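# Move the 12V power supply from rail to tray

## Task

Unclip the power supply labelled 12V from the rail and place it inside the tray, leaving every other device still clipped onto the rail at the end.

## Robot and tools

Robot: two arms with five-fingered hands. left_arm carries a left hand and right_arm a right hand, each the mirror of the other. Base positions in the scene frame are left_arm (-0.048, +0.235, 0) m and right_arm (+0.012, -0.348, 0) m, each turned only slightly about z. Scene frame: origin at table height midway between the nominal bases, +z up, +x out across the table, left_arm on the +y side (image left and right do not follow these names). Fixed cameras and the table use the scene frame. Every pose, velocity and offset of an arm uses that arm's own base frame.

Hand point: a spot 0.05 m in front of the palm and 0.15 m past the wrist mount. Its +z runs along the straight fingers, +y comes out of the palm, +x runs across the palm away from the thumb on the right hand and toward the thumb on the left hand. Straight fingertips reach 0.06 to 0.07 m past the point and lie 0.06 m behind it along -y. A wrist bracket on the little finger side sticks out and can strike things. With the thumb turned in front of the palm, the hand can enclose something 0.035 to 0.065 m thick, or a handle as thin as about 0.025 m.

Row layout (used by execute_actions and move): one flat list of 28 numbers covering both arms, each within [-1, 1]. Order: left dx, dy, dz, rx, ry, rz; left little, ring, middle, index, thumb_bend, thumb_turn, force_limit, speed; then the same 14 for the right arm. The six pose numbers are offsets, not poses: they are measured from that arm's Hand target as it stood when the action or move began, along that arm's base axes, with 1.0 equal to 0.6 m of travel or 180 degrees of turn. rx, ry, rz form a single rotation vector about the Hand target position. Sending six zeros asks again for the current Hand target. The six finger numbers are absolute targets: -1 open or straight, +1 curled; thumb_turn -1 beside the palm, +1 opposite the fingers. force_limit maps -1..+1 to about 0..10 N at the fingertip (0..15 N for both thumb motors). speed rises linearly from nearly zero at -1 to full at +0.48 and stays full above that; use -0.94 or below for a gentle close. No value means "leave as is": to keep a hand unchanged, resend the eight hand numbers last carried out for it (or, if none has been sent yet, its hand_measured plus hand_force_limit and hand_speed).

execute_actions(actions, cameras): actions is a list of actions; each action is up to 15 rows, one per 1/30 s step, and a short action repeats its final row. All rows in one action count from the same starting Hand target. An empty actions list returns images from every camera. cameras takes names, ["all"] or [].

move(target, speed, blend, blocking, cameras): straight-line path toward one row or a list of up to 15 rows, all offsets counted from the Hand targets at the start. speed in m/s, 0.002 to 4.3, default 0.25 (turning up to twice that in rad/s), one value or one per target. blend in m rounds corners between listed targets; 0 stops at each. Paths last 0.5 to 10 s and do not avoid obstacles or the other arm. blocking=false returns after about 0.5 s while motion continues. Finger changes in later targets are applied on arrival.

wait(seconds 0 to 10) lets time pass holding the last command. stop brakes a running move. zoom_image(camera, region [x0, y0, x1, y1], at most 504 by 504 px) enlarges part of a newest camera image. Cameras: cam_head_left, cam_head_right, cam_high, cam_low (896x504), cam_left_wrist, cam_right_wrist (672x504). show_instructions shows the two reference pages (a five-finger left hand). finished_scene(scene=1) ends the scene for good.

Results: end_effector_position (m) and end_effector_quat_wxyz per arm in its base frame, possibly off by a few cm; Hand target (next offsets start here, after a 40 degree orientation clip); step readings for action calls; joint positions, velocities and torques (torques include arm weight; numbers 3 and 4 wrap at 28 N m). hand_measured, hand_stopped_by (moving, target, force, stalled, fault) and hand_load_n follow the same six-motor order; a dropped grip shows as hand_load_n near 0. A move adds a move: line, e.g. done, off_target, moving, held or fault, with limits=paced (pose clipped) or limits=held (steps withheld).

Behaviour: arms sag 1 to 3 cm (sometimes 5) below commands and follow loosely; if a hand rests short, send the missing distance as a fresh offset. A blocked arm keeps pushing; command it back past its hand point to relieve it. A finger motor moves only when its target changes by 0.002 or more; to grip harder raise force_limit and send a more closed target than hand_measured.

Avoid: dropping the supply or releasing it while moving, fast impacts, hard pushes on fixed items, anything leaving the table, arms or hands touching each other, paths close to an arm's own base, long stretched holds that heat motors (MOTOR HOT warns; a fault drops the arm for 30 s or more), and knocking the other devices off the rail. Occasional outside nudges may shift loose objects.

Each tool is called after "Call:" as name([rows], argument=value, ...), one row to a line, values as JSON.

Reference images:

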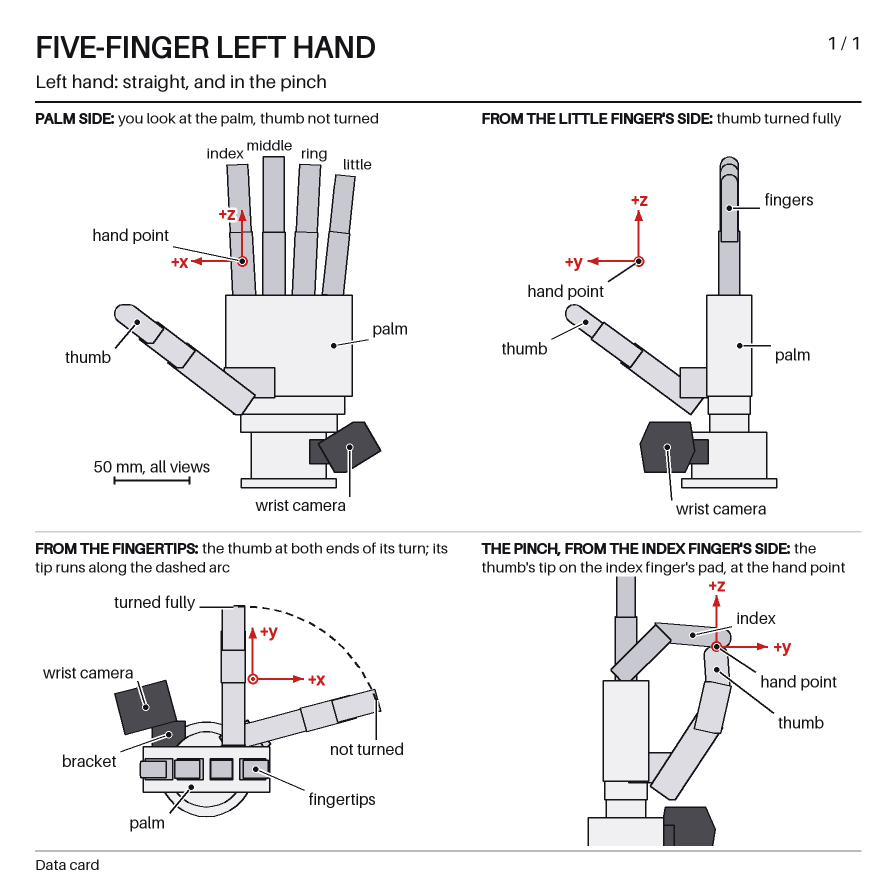

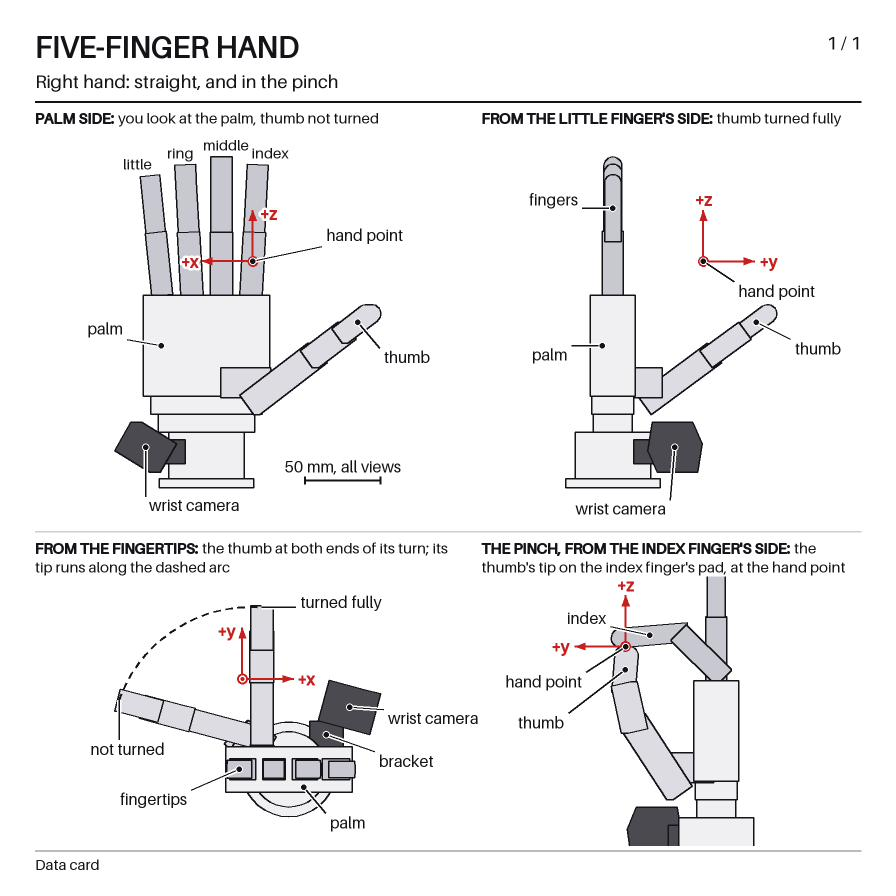

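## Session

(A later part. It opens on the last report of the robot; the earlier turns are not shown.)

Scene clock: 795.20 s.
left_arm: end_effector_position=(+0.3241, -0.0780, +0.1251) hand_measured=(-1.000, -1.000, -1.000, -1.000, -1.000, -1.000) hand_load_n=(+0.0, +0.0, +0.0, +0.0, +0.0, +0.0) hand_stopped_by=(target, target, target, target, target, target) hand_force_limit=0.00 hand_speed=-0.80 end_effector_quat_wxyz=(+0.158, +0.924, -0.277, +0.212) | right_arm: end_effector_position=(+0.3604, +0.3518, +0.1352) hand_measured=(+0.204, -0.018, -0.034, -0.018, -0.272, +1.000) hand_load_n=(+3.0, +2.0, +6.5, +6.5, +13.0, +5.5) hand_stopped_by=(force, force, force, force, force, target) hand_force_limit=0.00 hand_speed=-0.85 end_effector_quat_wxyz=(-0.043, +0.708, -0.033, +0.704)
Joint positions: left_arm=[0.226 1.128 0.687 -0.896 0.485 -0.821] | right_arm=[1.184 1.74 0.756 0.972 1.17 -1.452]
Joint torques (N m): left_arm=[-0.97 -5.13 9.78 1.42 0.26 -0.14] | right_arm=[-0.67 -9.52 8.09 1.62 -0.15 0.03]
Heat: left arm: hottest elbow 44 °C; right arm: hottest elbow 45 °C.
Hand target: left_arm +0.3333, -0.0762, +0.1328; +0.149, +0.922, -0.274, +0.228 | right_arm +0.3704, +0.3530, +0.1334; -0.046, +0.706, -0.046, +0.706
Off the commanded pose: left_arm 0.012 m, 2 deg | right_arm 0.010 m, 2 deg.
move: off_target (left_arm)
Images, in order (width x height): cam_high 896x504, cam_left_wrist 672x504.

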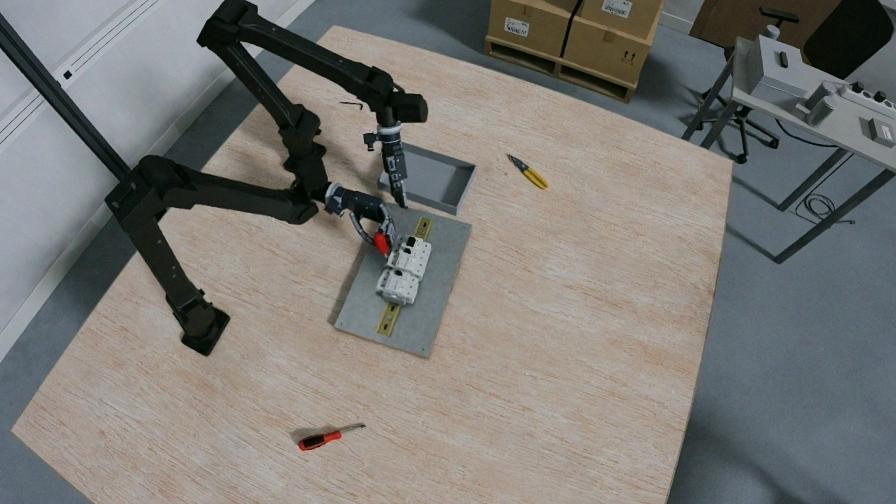

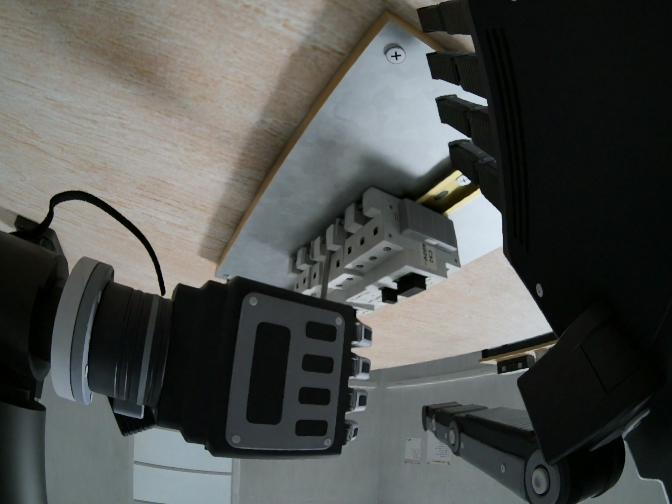

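Call:
move(target=[0,0,0,0,0,0, -1,-1,-1,-1,-1,-1,0,-0.8, 0,0,-0.012,0,0,0, 0.3,0.3,0.3,0.3,0.3,1,0,-0.85], cameras=["cam_high","cam_left_wrist"], speed=0.04)

Call:
zoom_image(camera="cam_left_wrist", region=[300, 220, 350, 270])

Call:
zoom_image(camera="cam_high", region=[370, 240, 410, 280])

Scene clock: 816.47 s.
left_arm: end_effector_position=(+0.3241, -0.0780, +0.1251) hand_measured=(-1.000, -1.000, -1.000, -1.000, -1.000, -1.000) hand_load_n=(+0.0, +0.0, +0.0, +0.0, +0.0, +0.0) hand_stopped_by=(target, target, target, target, target, target) hand_force_limit=0.00 hand_speed=-0.80 end_effector_quat_wxyz=(+0.158, +0.924, -0.277, +0.212) | right_arm: end_effector_position=(+0.3605, +0.3519, +0.1346) hand_measured=(+0.204, -0.018, -0.034, -0.018, -0.272, +1.000) hand_load_n=(+5.0, +2.0, +5.5, +5.0, +14.5, +4.0) hand_stopped_by=(force, force, force, force, force, target) hand_force_limit=0.00 hand_speed=-0.85 end_effector_quat_wxyz=(-0.044, +0.707, -0.035, +0.705)
Joint positions: left_arm=[0.226 1.128 0.687 -0.896 0.485 -0.821] | right_arm=[1.184 1.744 0.756 0.984 1.172 -1.455]
Joint torques (N m): left_arm=[-1.61 -5.42 9.92 1.46 0.28 -0.17] | right_arm=[-0.73 -8.64 7.94 1.94 -0.16 0.04]
Heat: left arm: hottest elbow 44 °C; right arm: hottest elbow 45 °C.
Hand target: left_arm +0.3333, -0.0762, +0.1328; +0.149, +0.922, -0.274, +0.228 | right_arm +0.3704, +0.3530, +0.1262; -0.046, +0.706, -0.046, +0.706
Off the commanded pose: left_arm 0.012 m, 2 deg | right_arm 0.013 m, 1 deg.
move: off_target (left_arm, right_arm)
Images, in order (width x height): cam_high 896x504, cam_left_wrist 672x504.

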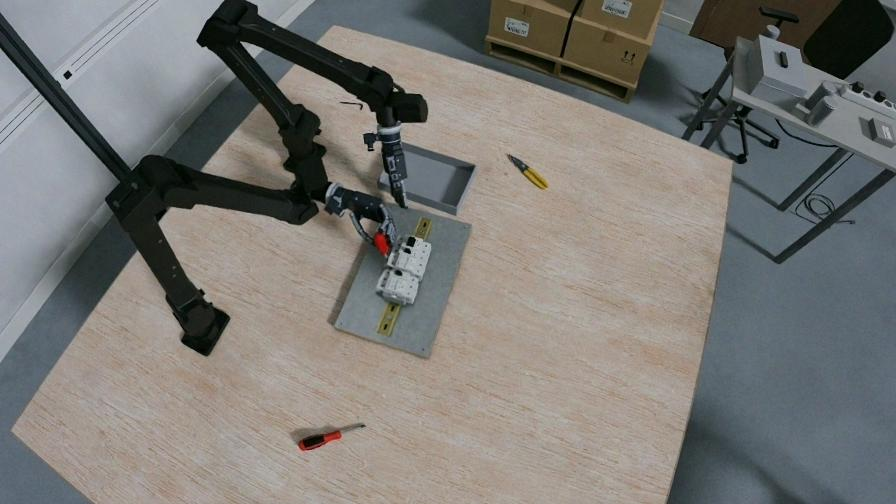

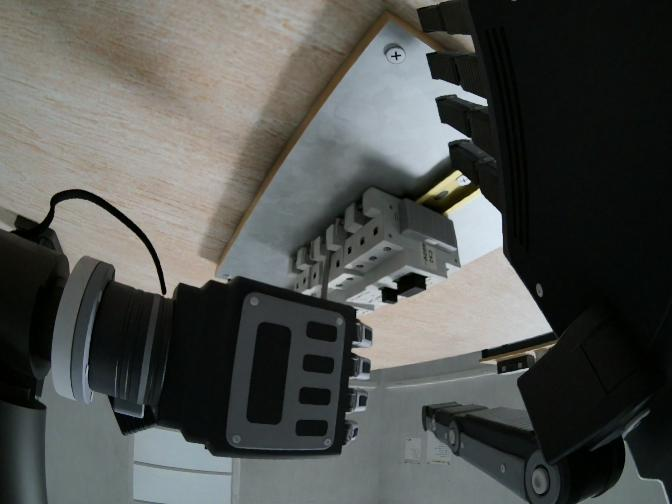

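Scaled by 10.080 from the camera's 672x504 image, which has a finer 960x720 frame.

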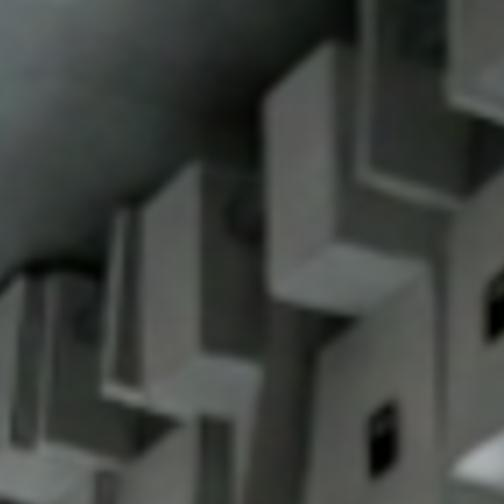

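Scaled by 12.600 from the camera's 896x504 image, which has a finer 1280x720 frame.

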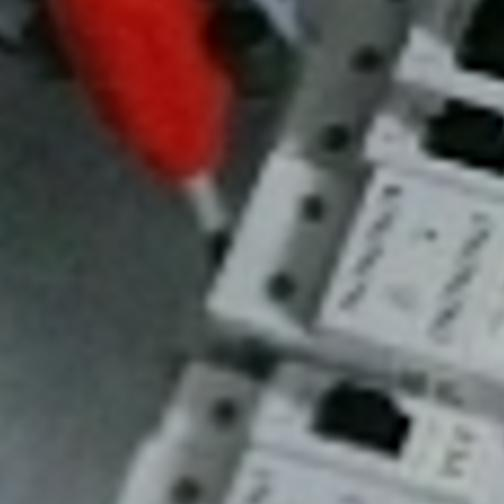

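Call:
move(target=[0,0,0,0,0,0, -1,-1,-1,-1,-1,-1,0,-0.8, 0,-0.005,0.0,0,0,0, 0.3,0.3,0.3,0.3,0.3,1,0,-0.85], cameras=[], speed=0.03)

Call:
move(target=[0,0,0,0,0,0, -1,-1,-1,-1,-1,-1,0,-0.8, 0,-0.004,0.0,0,0,0, 0.3,0.3,0.3,0.3,0.3,1,0,-0.85], cameras=["cam_left_wrist"], speed=0.03)

Call:
zoom_image(camera="cam_left_wrist", region=[300, 220, 350, 270])

Scene clock: 842.50 s.
left_arm: end_effector_position=(+0.3241, -0.0780, +0.1251) hand_measured=(-1.000, -1.000, -1.000, -1.000, -1.000, -1.000) hand_load_n=(+0.0, +0.0, +0.0, +0.0, -0.5, +0.0) hand_stopped_by=(target, target, target, target, target, target) hand_force_limit=0.00 hand_speed=-0.80 end_effector_quat_wxyz=(+0.158, +0.924, -0.277, +0.212) | right_arm: end_effector_position=(+0.3611, +0.3517, +0.1349) hand_measured=(+0.204, -0.018, -0.034, -0.018, -0.272, +1.000) hand_load_n=(+4.5, +2.0, +6.5, +5.5, +14.0, +4.5) hand_stopped_by=(force, force, force, force, force, target) hand_force_limit=0.00 hand_speed=-0.85 end_effector_quat_wxyz=(-0.045, +0.706, -0.036, +0.705)
Joint positions: left_arm=[0.226 1.128 0.687 -0.896 0.485 -0.821] | right_arm=[1.183 1.744 0.756 0.987 1.17 -1.455]
Joint torques (N m): left_arm=[-1.61 -6.01 9.83 1.36 0.27 -0.13] | right_arm=[-0.73 -9.05 7.1 2.07 -0.21 0.04]
Heat: left arm: hottest elbow 44 °C; right arm: hottest elbow 45 °C.
Hand target: left_arm +0.3333, -0.0762, +0.1328; +0.149, +0.922, -0.274, +0.228 | right_arm +0.3704, +0.3500, +0.1262; -0.046, +0.706, -0.046, +0.706
Off the commanded pose: left_arm 0.012 m, 2 deg | right_arm 0.013 m, 1 deg.
move: off_target (left_arm, right_arm)
No camera images: "cameras" was empty.

Scene clock: 843.50 s.
left_arm: end_effector_position=(+0.3241, -0.0780, +0.1251) hand_measured=(-1.000, -1.000, -1.000, -1.000, -1.000, -1.000) hand_load_n=(+0.0, +0.0, +0.0, +0.0, +0.0, +0.0) hand_stopped_by=(target, target, target, target, target, target) hand_force_limit=0.00 hand_speed=-0.80 end_effector_quat_wxyz=(+0.158, +0.924, -0.277, +0.212) | right_arm: end_effector_position=(+0.3617, +0.3515, +0.1349) hand_measured=(+0.204, -0.018, -0.034, -0.018, -0.272, +1.000) hand_load_n=(+4.5, +2.0, +6.5, +6.0, +13.5, +5.0) hand_stopped_by=(force, force, force, force, force, target) hand_force_limit=0.00 hand_speed=-0.85 end_effector_quat_wxyz=(-0.045, +0.706, -0.036, +0.705)
Joint positions: left_arm=[0.226 1.128 0.687 -0.896 0.485 -0.821] | right_arm=[1.181 1.744 0.756 0.987 1.169 -1.455]
Joint torques (N m): left_arm=[-1.49 -5.3 9.81 1.31 0.24 -0.13] | right_arm=[-0.62 -9.29 6.48 2.11 -0.23 0.05]
Heat: left arm: hottest elbow 44 °C; right arm: hottest elbow 45 °C.
Hand target: left_arm +0.3333, -0.0762, +0.1328; +0.149, +0.922, -0.274, +0.228 | right_arm +0.3704, +0.3476, +0.1262; -0.046, +0.706, -0.046, +0.706
Off the commanded pose: left_arm 0.012 m, 2 deg | right_arm 0.013 m, 1 deg.
move: off_target (left_arm, right_arm)
Images, in order (width x height): cam_left_wrist 672x504.

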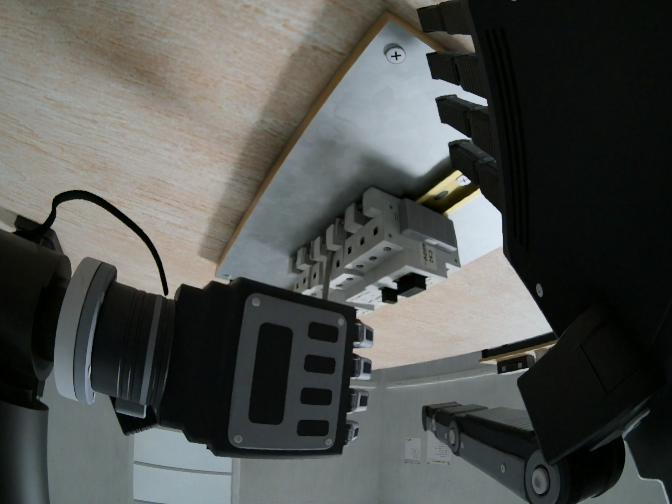

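Scaled by 10.080 from the camera's 672x504 image, which has a finer 960x720 frame.

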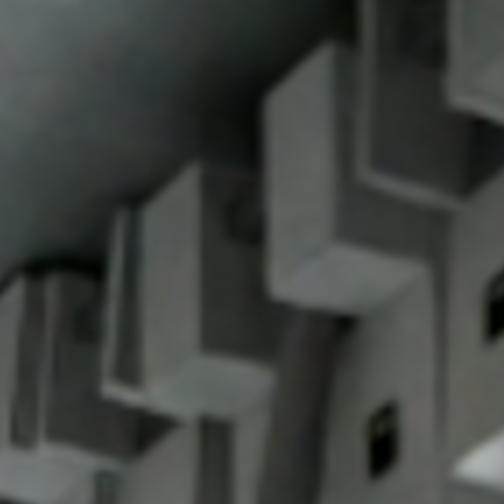

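Call:
move(target=[0,0,0,0,0,0, -1,-1,-1,-1,-1,-1,0,-0.8, -0.003,0,0.022,0,0,0, 0.3,0.3,0.3,0.3,0.3,1,0,-0.85], cameras=[], speed=0.04)

Call:
move(target=[0,0,0,0,0,0, -1,-1,-1,-1,-1,-1,0,-0.8, 0,-0.006,0.0,0,0,0, 0.3,0.3,0.3,0.3,0.3,1,0,-0.85], cameras=["cam_left_wrist"], speed=0.03)

Call:
zoom_image(camera="cam_left_wrist", region=[300, 220, 350, 270])

Scene clock: 854.23 s.
left_arm: end_effector_position=(+0.3241, -0.0780, +0.1251) hand_measured=(-1.000, -1.000, -1.000, -1.000, -1.000, -1.000) hand_load_n=(+0.0, +0.0, +0.0, +0.0, +0.0, +0.0) hand_stopped_by=(target, target, target, target, target, target) hand_force_limit=0.00 hand_speed=-0.80 end_effector_quat_wxyz=(+0.158, +0.924, -0.277, +0.212) | right_arm: end_effector_position=(+0.3617, +0.3515, +0.1349) hand_measured=(+0.204, -0.018, -0.034, -0.018, -0.272, +1.000) hand_load_n=(+3.5, +2.0, +6.5, +6.5, +13.5, +5.5) hand_stopped_by=(force, force, force, force, force, target) hand_force_limit=0.00 hand_speed=-0.85 end_effector_quat_wxyz=(-0.045, +0.706, -0.036, +0.705)
Joint positions: left_arm=[0.226 1.128 0.687 -0.896 0.485 -0.821] | right_arm=[1.181 1.744 0.756 0.987 1.169 -1.455]
Joint torques (N m): left_arm=[-1.55 -5.3 9.84 1.44 0.21 -0.1] | right_arm=[-0.62 -11.63 6.84 0.95 -0.11 -0.05]
Heat: left arm: hottest elbow 44 °C; right arm: hottest elbow 45 °C.
Hand target: left_arm +0.3333, -0.0762, +0.1328; +0.149, +0.922, -0.274, +0.228 | right_arm +0.3686, +0.3476, +0.1394; -0.046, +0.706, -0.046, +0.706
Off the commanded pose: left_arm 0.012 m, 2 deg | right_arm 0.009 m, 1 deg.
move: off_target (left_arm)
No camera images: "cameras" was empty.

Scene clock: 855.23 s.
left_arm: end_effector_position=(+0.3241, -0.0780, +0.1251) hand_measured=(-1.000, -1.000, -1.000, -1.000, -1.000, -1.000) hand_load_n=(+0.0, +0.0, +0.0, +0.0, +0.0, +0.0) hand_stopped_by=(target, target, target, target, target, target) hand_force_limit=0.00 hand_speed=-0.80 end_effector_quat_wxyz=(+0.158, +0.924, -0.277, +0.212) | right_arm: end_effector_position=(+0.3624, +0.3515, +0.1352) hand_measured=(+0.204, -0.018, -0.034, -0.018, -0.272, +1.000) hand_load_n=(+2.5, +1.5, +6.5, +6.5, +13.5, +6.0) hand_stopped_by=(force, force, force, force, force, target) hand_force_limit=0.00 hand_speed=-0.85 end_effector_quat_wxyz=(-0.048, +0.706, -0.039, +0.706)
Joint positions: left_arm=[0.226 1.128 0.687 -0.896 0.485 -0.821] | right_arm=[1.18 1.743 0.756 0.987 1.167 -1.449]
Joint torques (N m): left_arm=[-1.79 -5.07 9.76 1.57 0.25 -0.09] | right_arm=[-0.09 -12.04 5.97 0.99 -0.22 0.02]
Heat: left arm: hottest elbow 44 °C; right arm: hottest elbow 45 °C.
Hand target: left_arm +0.3333, -0.0762, +0.1328; +0.149, +0.922, -0.274, +0.228 | right_arm +0.3686, +0.3440, +0.1394; -0.046, +0.706, -0.046, +0.706
Off the commanded pose: left_arm 0.012 m, 2 deg | right_arm 0.011 m, 1 deg.
move: off_target (left_arm, right_arm)
Images, in order (width x height): cam_left_wrist 672x504.

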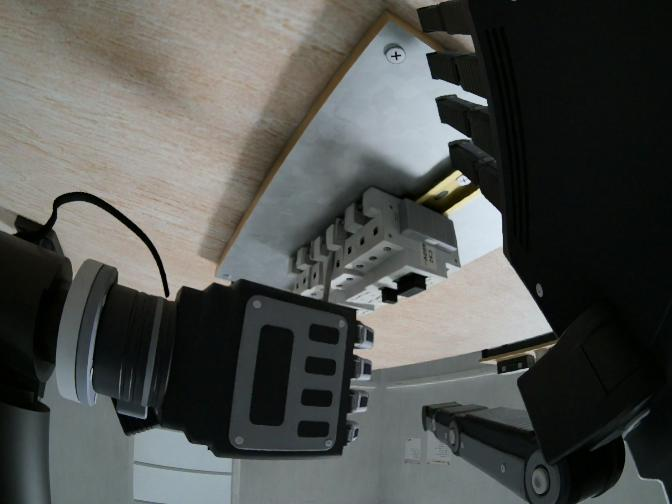

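Scaled by 10.080 from the camera's 672x504 image, which has a finer 960x720 frame.

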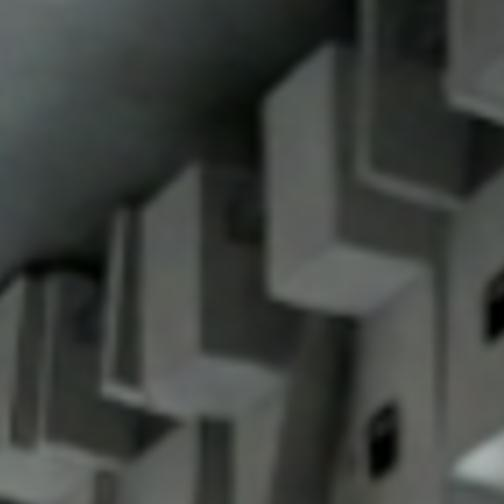

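Call:
zoom_image(camera="cam_left_wrist", region=[280, 200, 400, 320])

Scaled by 4.200 from the camera's 672x504 image, which has a finer 960x720 frame.

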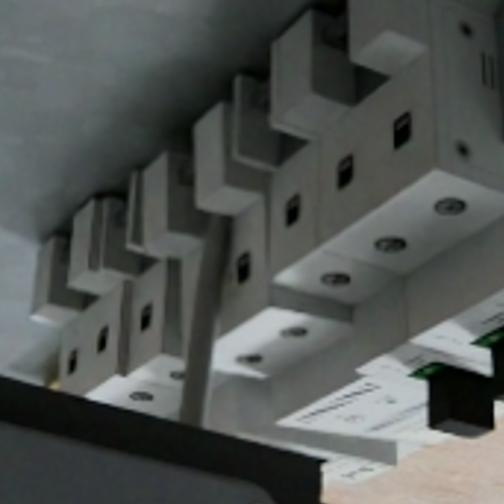

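Call:
move(target=[0,0,0,0,0,0, -1,-1,-1,-1,-1,-1,0,-0.8, -0.003,0.008,0.02,-0.014,0,0, 0.3,0.3,0.3,0.3,0.3,1,0,-0.85], cameras=["cam_left_wrist","cam_high","cam_low"], speed=0.04)

Call:
zoom_image(camera="cam_left_wrist", region=[280, 200, 400, 320])

Call:
zoom_image(camera="cam_high", region=[370, 240, 410, 280])

Call:
zoom_image(camera="cam_low", region=[600, 220, 700, 340])

Scene clock: 874.13 s.
left_arm: end_effector_position=(+0.3241, -0.0780, +0.1251) hand_measured=(-1.000, -1.000, -1.000, -1.000, -1.000, -1.000) hand_load_n=(+0.0, +0.0, +0.0, +0.0, +0.0, +0.0) hand_stopped_by=(target, target, target, target, target, target) hand_force_limit=0.00 hand_speed=-0.80 end_effector_quat_wxyz=(+0.158, +0.924, -0.277, +0.212) | right_arm: end_effector_position=(+0.3620, +0.3506, +0.1381) hand_measured=(+0.204, -0.018, -0.034, -0.018, -0.272, +1.000) hand_load_n=(+2.5, +1.5, +7.0, +7.0, +13.5, +6.5) hand_stopped_by=(force, force, force, force, force, target) hand_force_limit=0.00 hand_speed=-0.85 end_effector_quat_wxyz=(-0.038, +0.710, -0.027, +0.703)
Joint positions: left_arm=[0.226 1.128 0.687 -0.896 0.485 -0.821] | right_arm=[1.18 1.729 0.756 0.95 1.162 -1.458]
Joint torques (N m): left_arm=[-1.73 -5.25 9.78 1.55 0.21 -0.12] | right_arm=[0.44 -12.22 7.79 1.03 0.09 -0.31]
Heat: left arm: hottest elbow 44 °C; right arm: hottest elbow 44 °C.
Hand target: left_arm +0.3333, -0.0762, +0.1328; +0.149, +0.922, -0.274, +0.228 | right_arm +0.3668, +0.3488, +0.1514; -0.031, +0.706, -0.030, +0.707
Off the commanded pose: left_arm 0.012 m, 2 deg | right_arm 0.014 m, 1 deg.
move: off_target (left_arm, right_arm)
Images, in order (width x height): cam_high 896x504, cam_low 896x504, cam_left_wrist 672x504.

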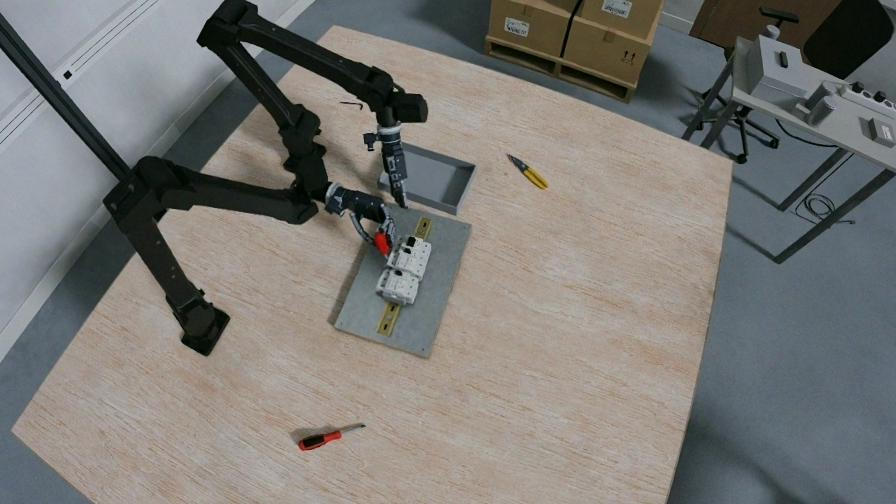

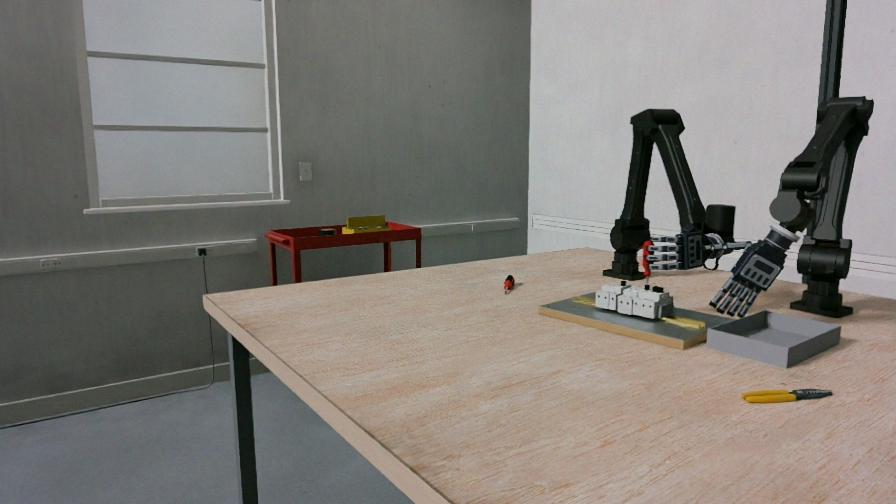

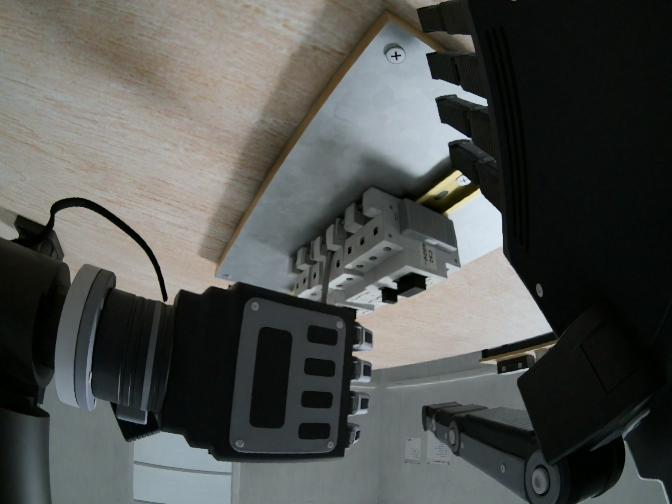

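Scaled by 4.200 from the camera's 672x504 image, which has a finer 960x720 frame.

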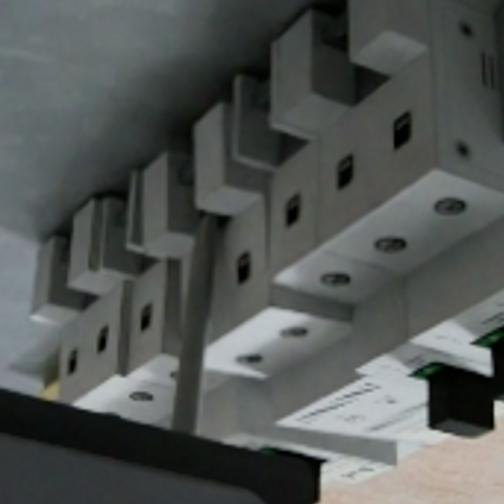

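Scaled by 12.600 from the camera's 896x504 image, which has a finer 1280x720 frame.

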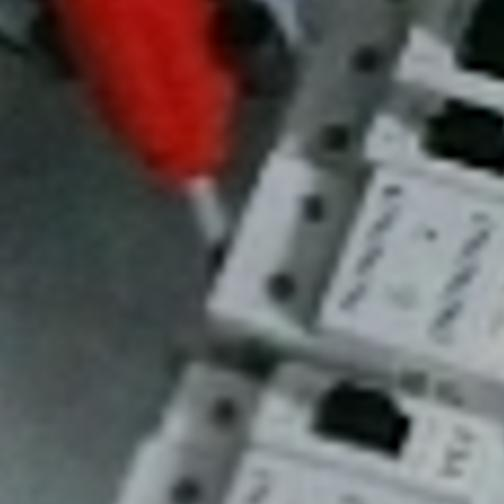

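Scaled by 4.200 from the camera's 896x504 image, which has a finer 1280x720 frame.

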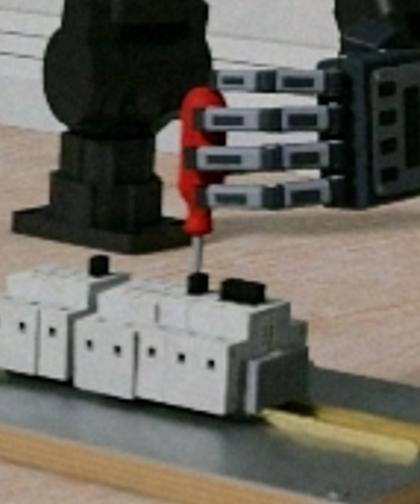

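Call:
move(target=[0,0,0,0,0,0, -1,-1,-1,-1,-1,-1,0,-0.8, -0.012,-0.004,0.03,0,0,0, 0.3,0.3,0.3,0.3,0.3,1,0,-0.85], cameras=["cam_left_wrist","cam_high","cam_low","cam_right_wrist"], speed=0.04)

Call:
zoom_image(camera="cam_left_wrist", region=[280, 200, 400, 320])

Call:
zoom_image(camera="cam_high", region=[360, 230, 410, 280])

Call:
zoom_image(camera="cam_low", region=[600, 220, 700, 340])

Scene clock: 894.00 s.
left_arm: end_effector_position=(+0.3241, -0.0780, +0.1251) hand_measured=(-1.000, -1.000, -1.000, -1.000, -1.000, -1.000) hand_load_n=(+0.0, +0.0, +0.0, +0.0, +0.0, +0.0) hand_stopped_by=(target, target, target, target, target, target) hand_force_limit=0.00 hand_speed=-0.80 end_effector_quat_wxyz=(+0.158, +0.924, -0.277, +0.212) | right_arm: end_effector_position=(+0.3602, +0.3453, +0.1589) hand_measured=(+0.204, -0.018, -0.034, -0.018, -0.272, +1.000) hand_load_n=(+2.5, +1.5, +7.0, +7.0, +13.0, +6.0) hand_stopped_by=(force, force, force, force, force, target) hand_force_limit=0.00 hand_speed=-0.85 end_effector_quat_wxyz=(-0.036, +0.708, -0.032, +0.704)
Joint positions: left_arm=[0.226 1.128 0.687 -0.896 0.485 -0.821] | right_arm=[1.18 1.671 0.756 0.9 1.175 -1.461]
Joint torques (N m): left_arm=[-1.67 -5.19 9.85 1.33 0.28 -0.15] | right_arm=[1.26 -11.81 7.97 1.16 0.08 -0.31]
Heat: left arm: hottest elbow 44 °C; right arm: hottest elbow 44 °C.
Hand target: left_arm +0.3333, -0.0762, +0.1328; +0.149, +0.922, -0.274, +0.228 | right_arm +0.3596, +0.3464, +0.1694; -0.031, +0.706, -0.030, +0.707
Off the commanded pose: left_arm 0.012 m, 2 deg | right_arm 0.011 m, 1 deg.
move: off_target (left_arm, right_arm)
Images, in order (width x height): cam_high 896x504, cam_low 896x504, cam_left_wrist 672x504, cam_right_wrist 672x504.

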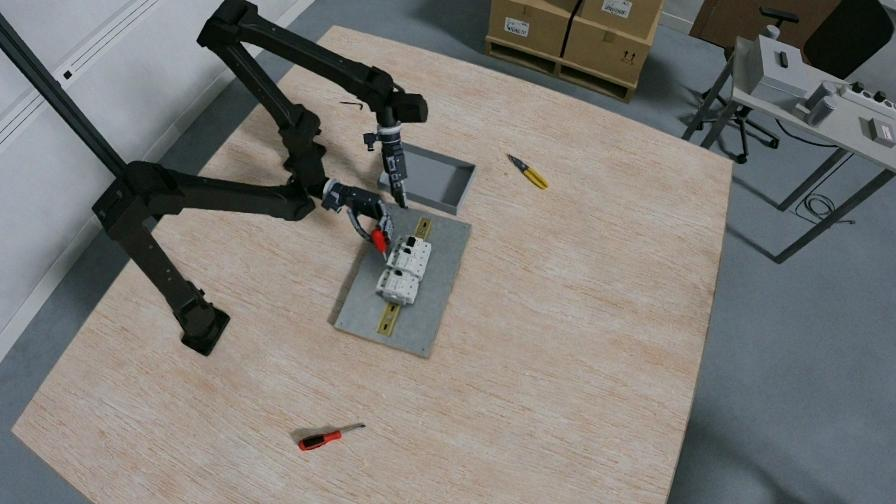

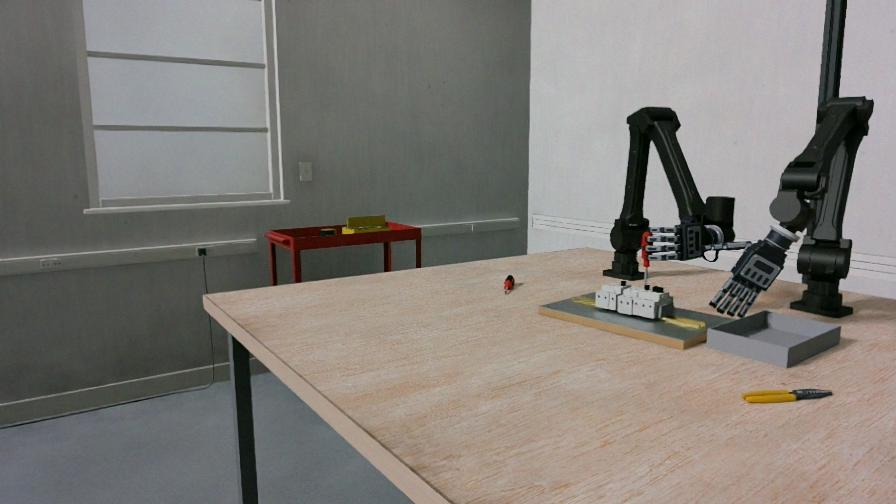

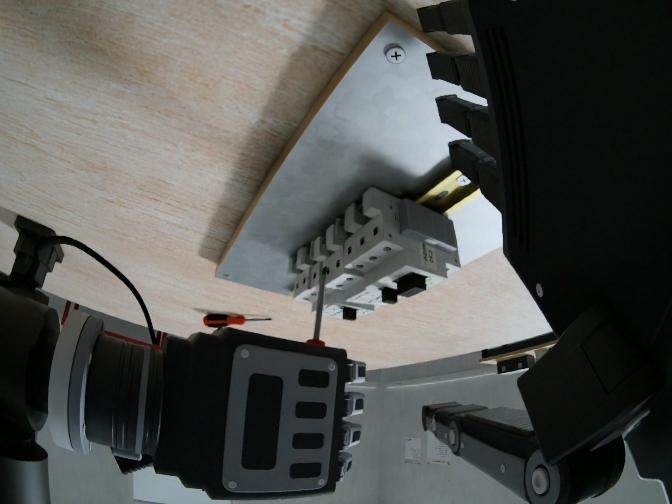

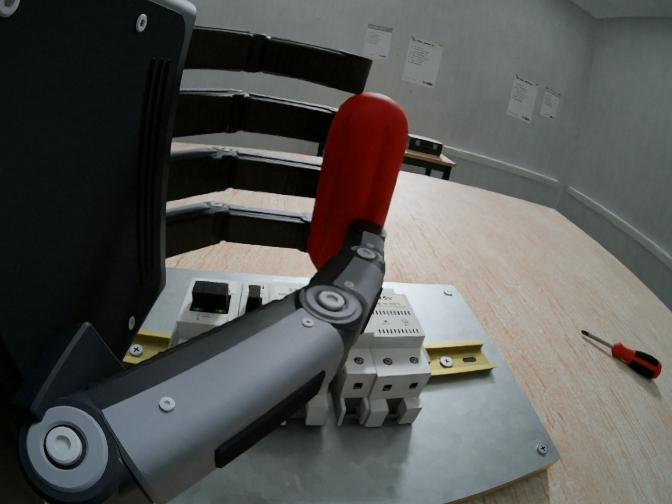

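Scaled by 4.200 from the camera's 672x504 image, which has a finer 960x720 frame.

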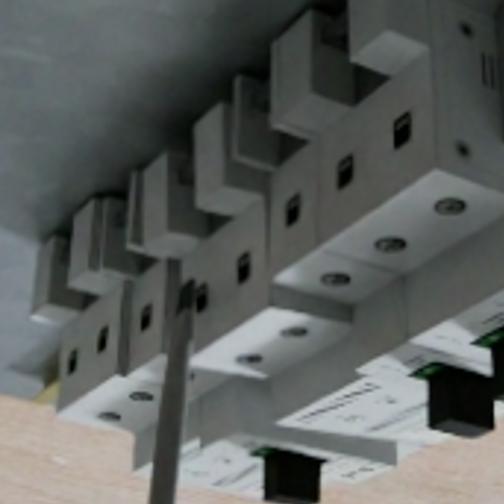

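Scaled by 10.080 from the camera's 896x504 image, which has a finer 1280x720 frame.

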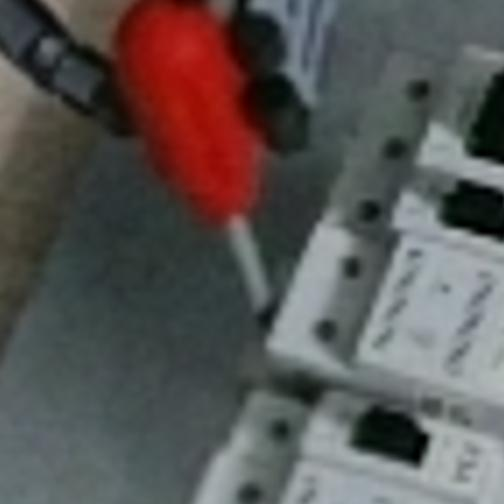

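Scaled by 4.200 from the camera's 896x504 image, which has a finer 1280x720 frame.

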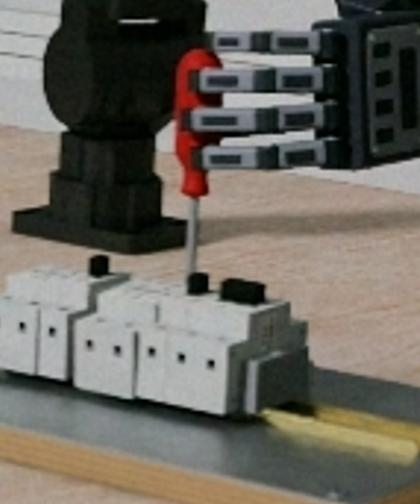

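Call:
move(target=[0,0,0,0,0,0, -1,-1,-1,-1,-1,-1,0,-0.8, 0.009,-0.001,-0.018,0,0,0, 0.3,0.3,0.3,0.3,0.3,1,0,-0.85], cameras=["cam_left_wrist","cam_high","cam_low"], speed=0.04)

Call:
zoom_image(camera="cam_left_wrist", region=[290, 210, 360, 280])

Call:
zoom_image(camera="cam_high", region=[360, 230, 410, 280])

Call:
zoom_image(camera="cam_low", region=[600, 220, 700, 340])

Scene clock: 922.30 s.
left_arm: end_effector_position=(+0.3241, -0.0780, +0.1251) hand_measured=(-1.000, -1.000, -1.000, -1.000, -1.000, -1.000) hand_load_n=(+0.0, +0.0, +0.0, +0.0, +0.0, +0.0) hand_stopped_by=(target, target, target, target, target, target) hand_force_limit=0.00 hand_speed=-0.80 end_effector_quat_wxyz=(+0.158, +0.924, -0.277, +0.212) | right_arm: end_effector_position=(+0.3606, +0.3467, +0.1556) hand_measured=(+0.204, -0.018, -0.034, -0.018, -0.272, +1.000) hand_load_n=(+2.5, +1.5, +6.5, +7.0, +13.0, +6.0) hand_stopped_by=(force, force, force, force, force, target) hand_force_limit=0.00 hand_speed=-0.85 end_effector_quat_wxyz=(-0.035, +0.710, -0.028, +0.703)
Joint positions: left_arm=[0.226 1.128 0.687 -0.896 0.485 -0.821] | right_arm=[1.18 1.678 0.756 0.9 1.169 -1.461]
Joint torques (N m): left_arm=[-1.38 -5.36 9.83 1.32 0.22 -0.19] | right_arm=[0.15 -9.93 7.64 2.03 -0.16 -0.28]
Heat: left arm: hottest elbow 44 °C; right arm: hottest elbow 44 °C.
Hand target: left_arm +0.3333, -0.0762, +0.1328; +0.149, +0.922, -0.274, +0.228 | right_arm +0.3650, +0.3458, +0.1586; -0.031, +0.706, -0.030, +0.707
Off the commanded pose: left_arm 0.012 m, 2 deg | right_arm 0.005 m, 1 deg.
move: off_target (left_arm)
Images, in order (width x height): cam_high 896x504, cam_low 896x504, cam_left_wrist 672x504.

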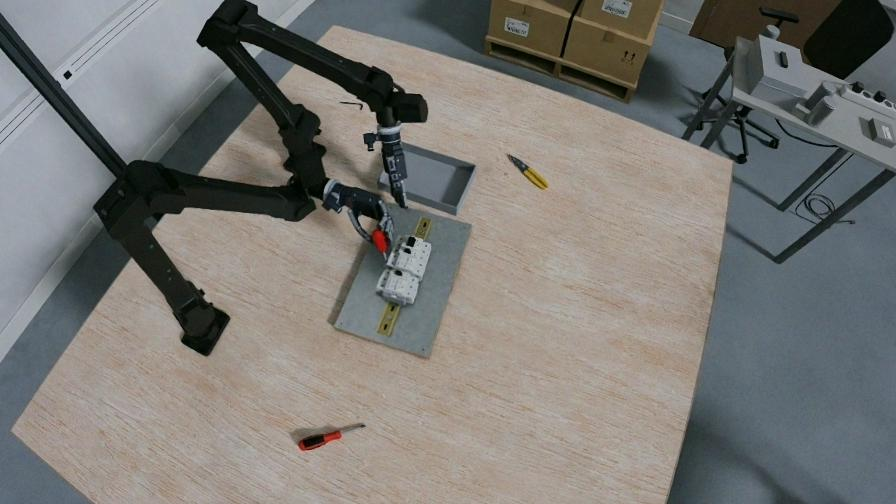

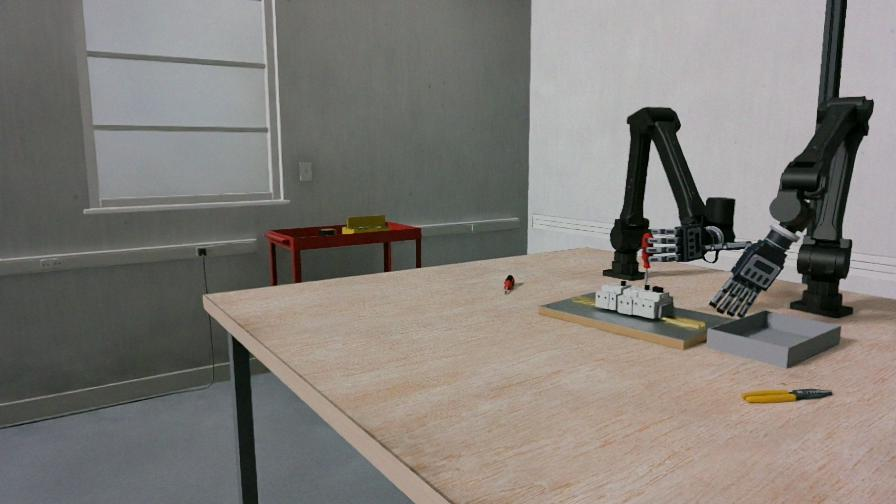

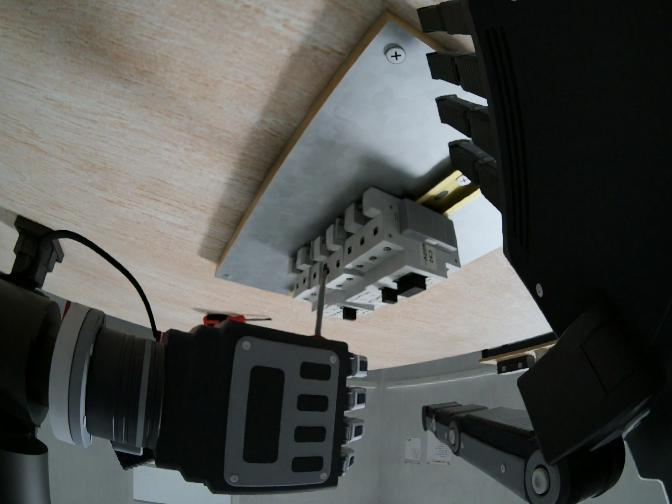

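Scaled by 7.200 from the camera's 672x504 image, which has a finer 960x720 frame.

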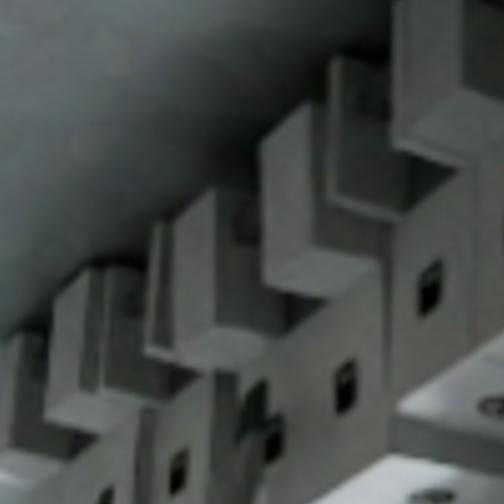

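Scaled by 10.080 from the camera's 896x504 image, which has a finer 1280x720 frame.

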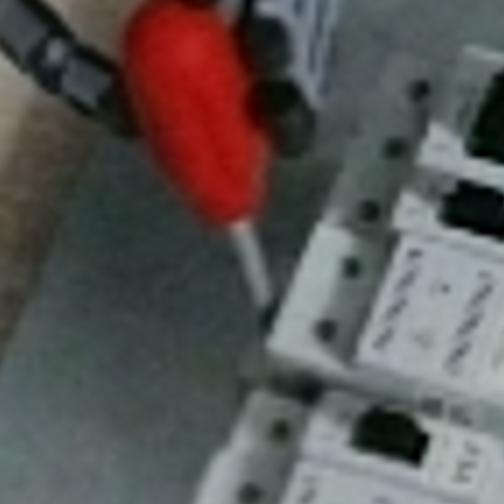

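Scaled by 4.200 from the camera's 896x504 image, which has a finer 1280x720 frame.

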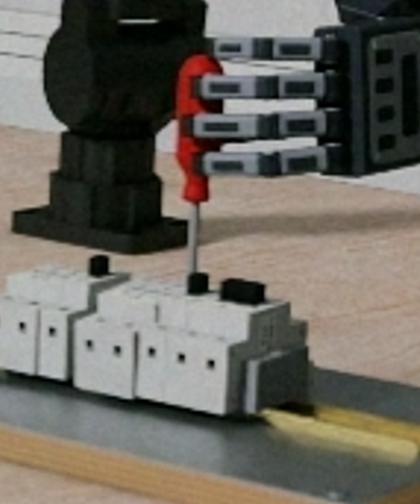

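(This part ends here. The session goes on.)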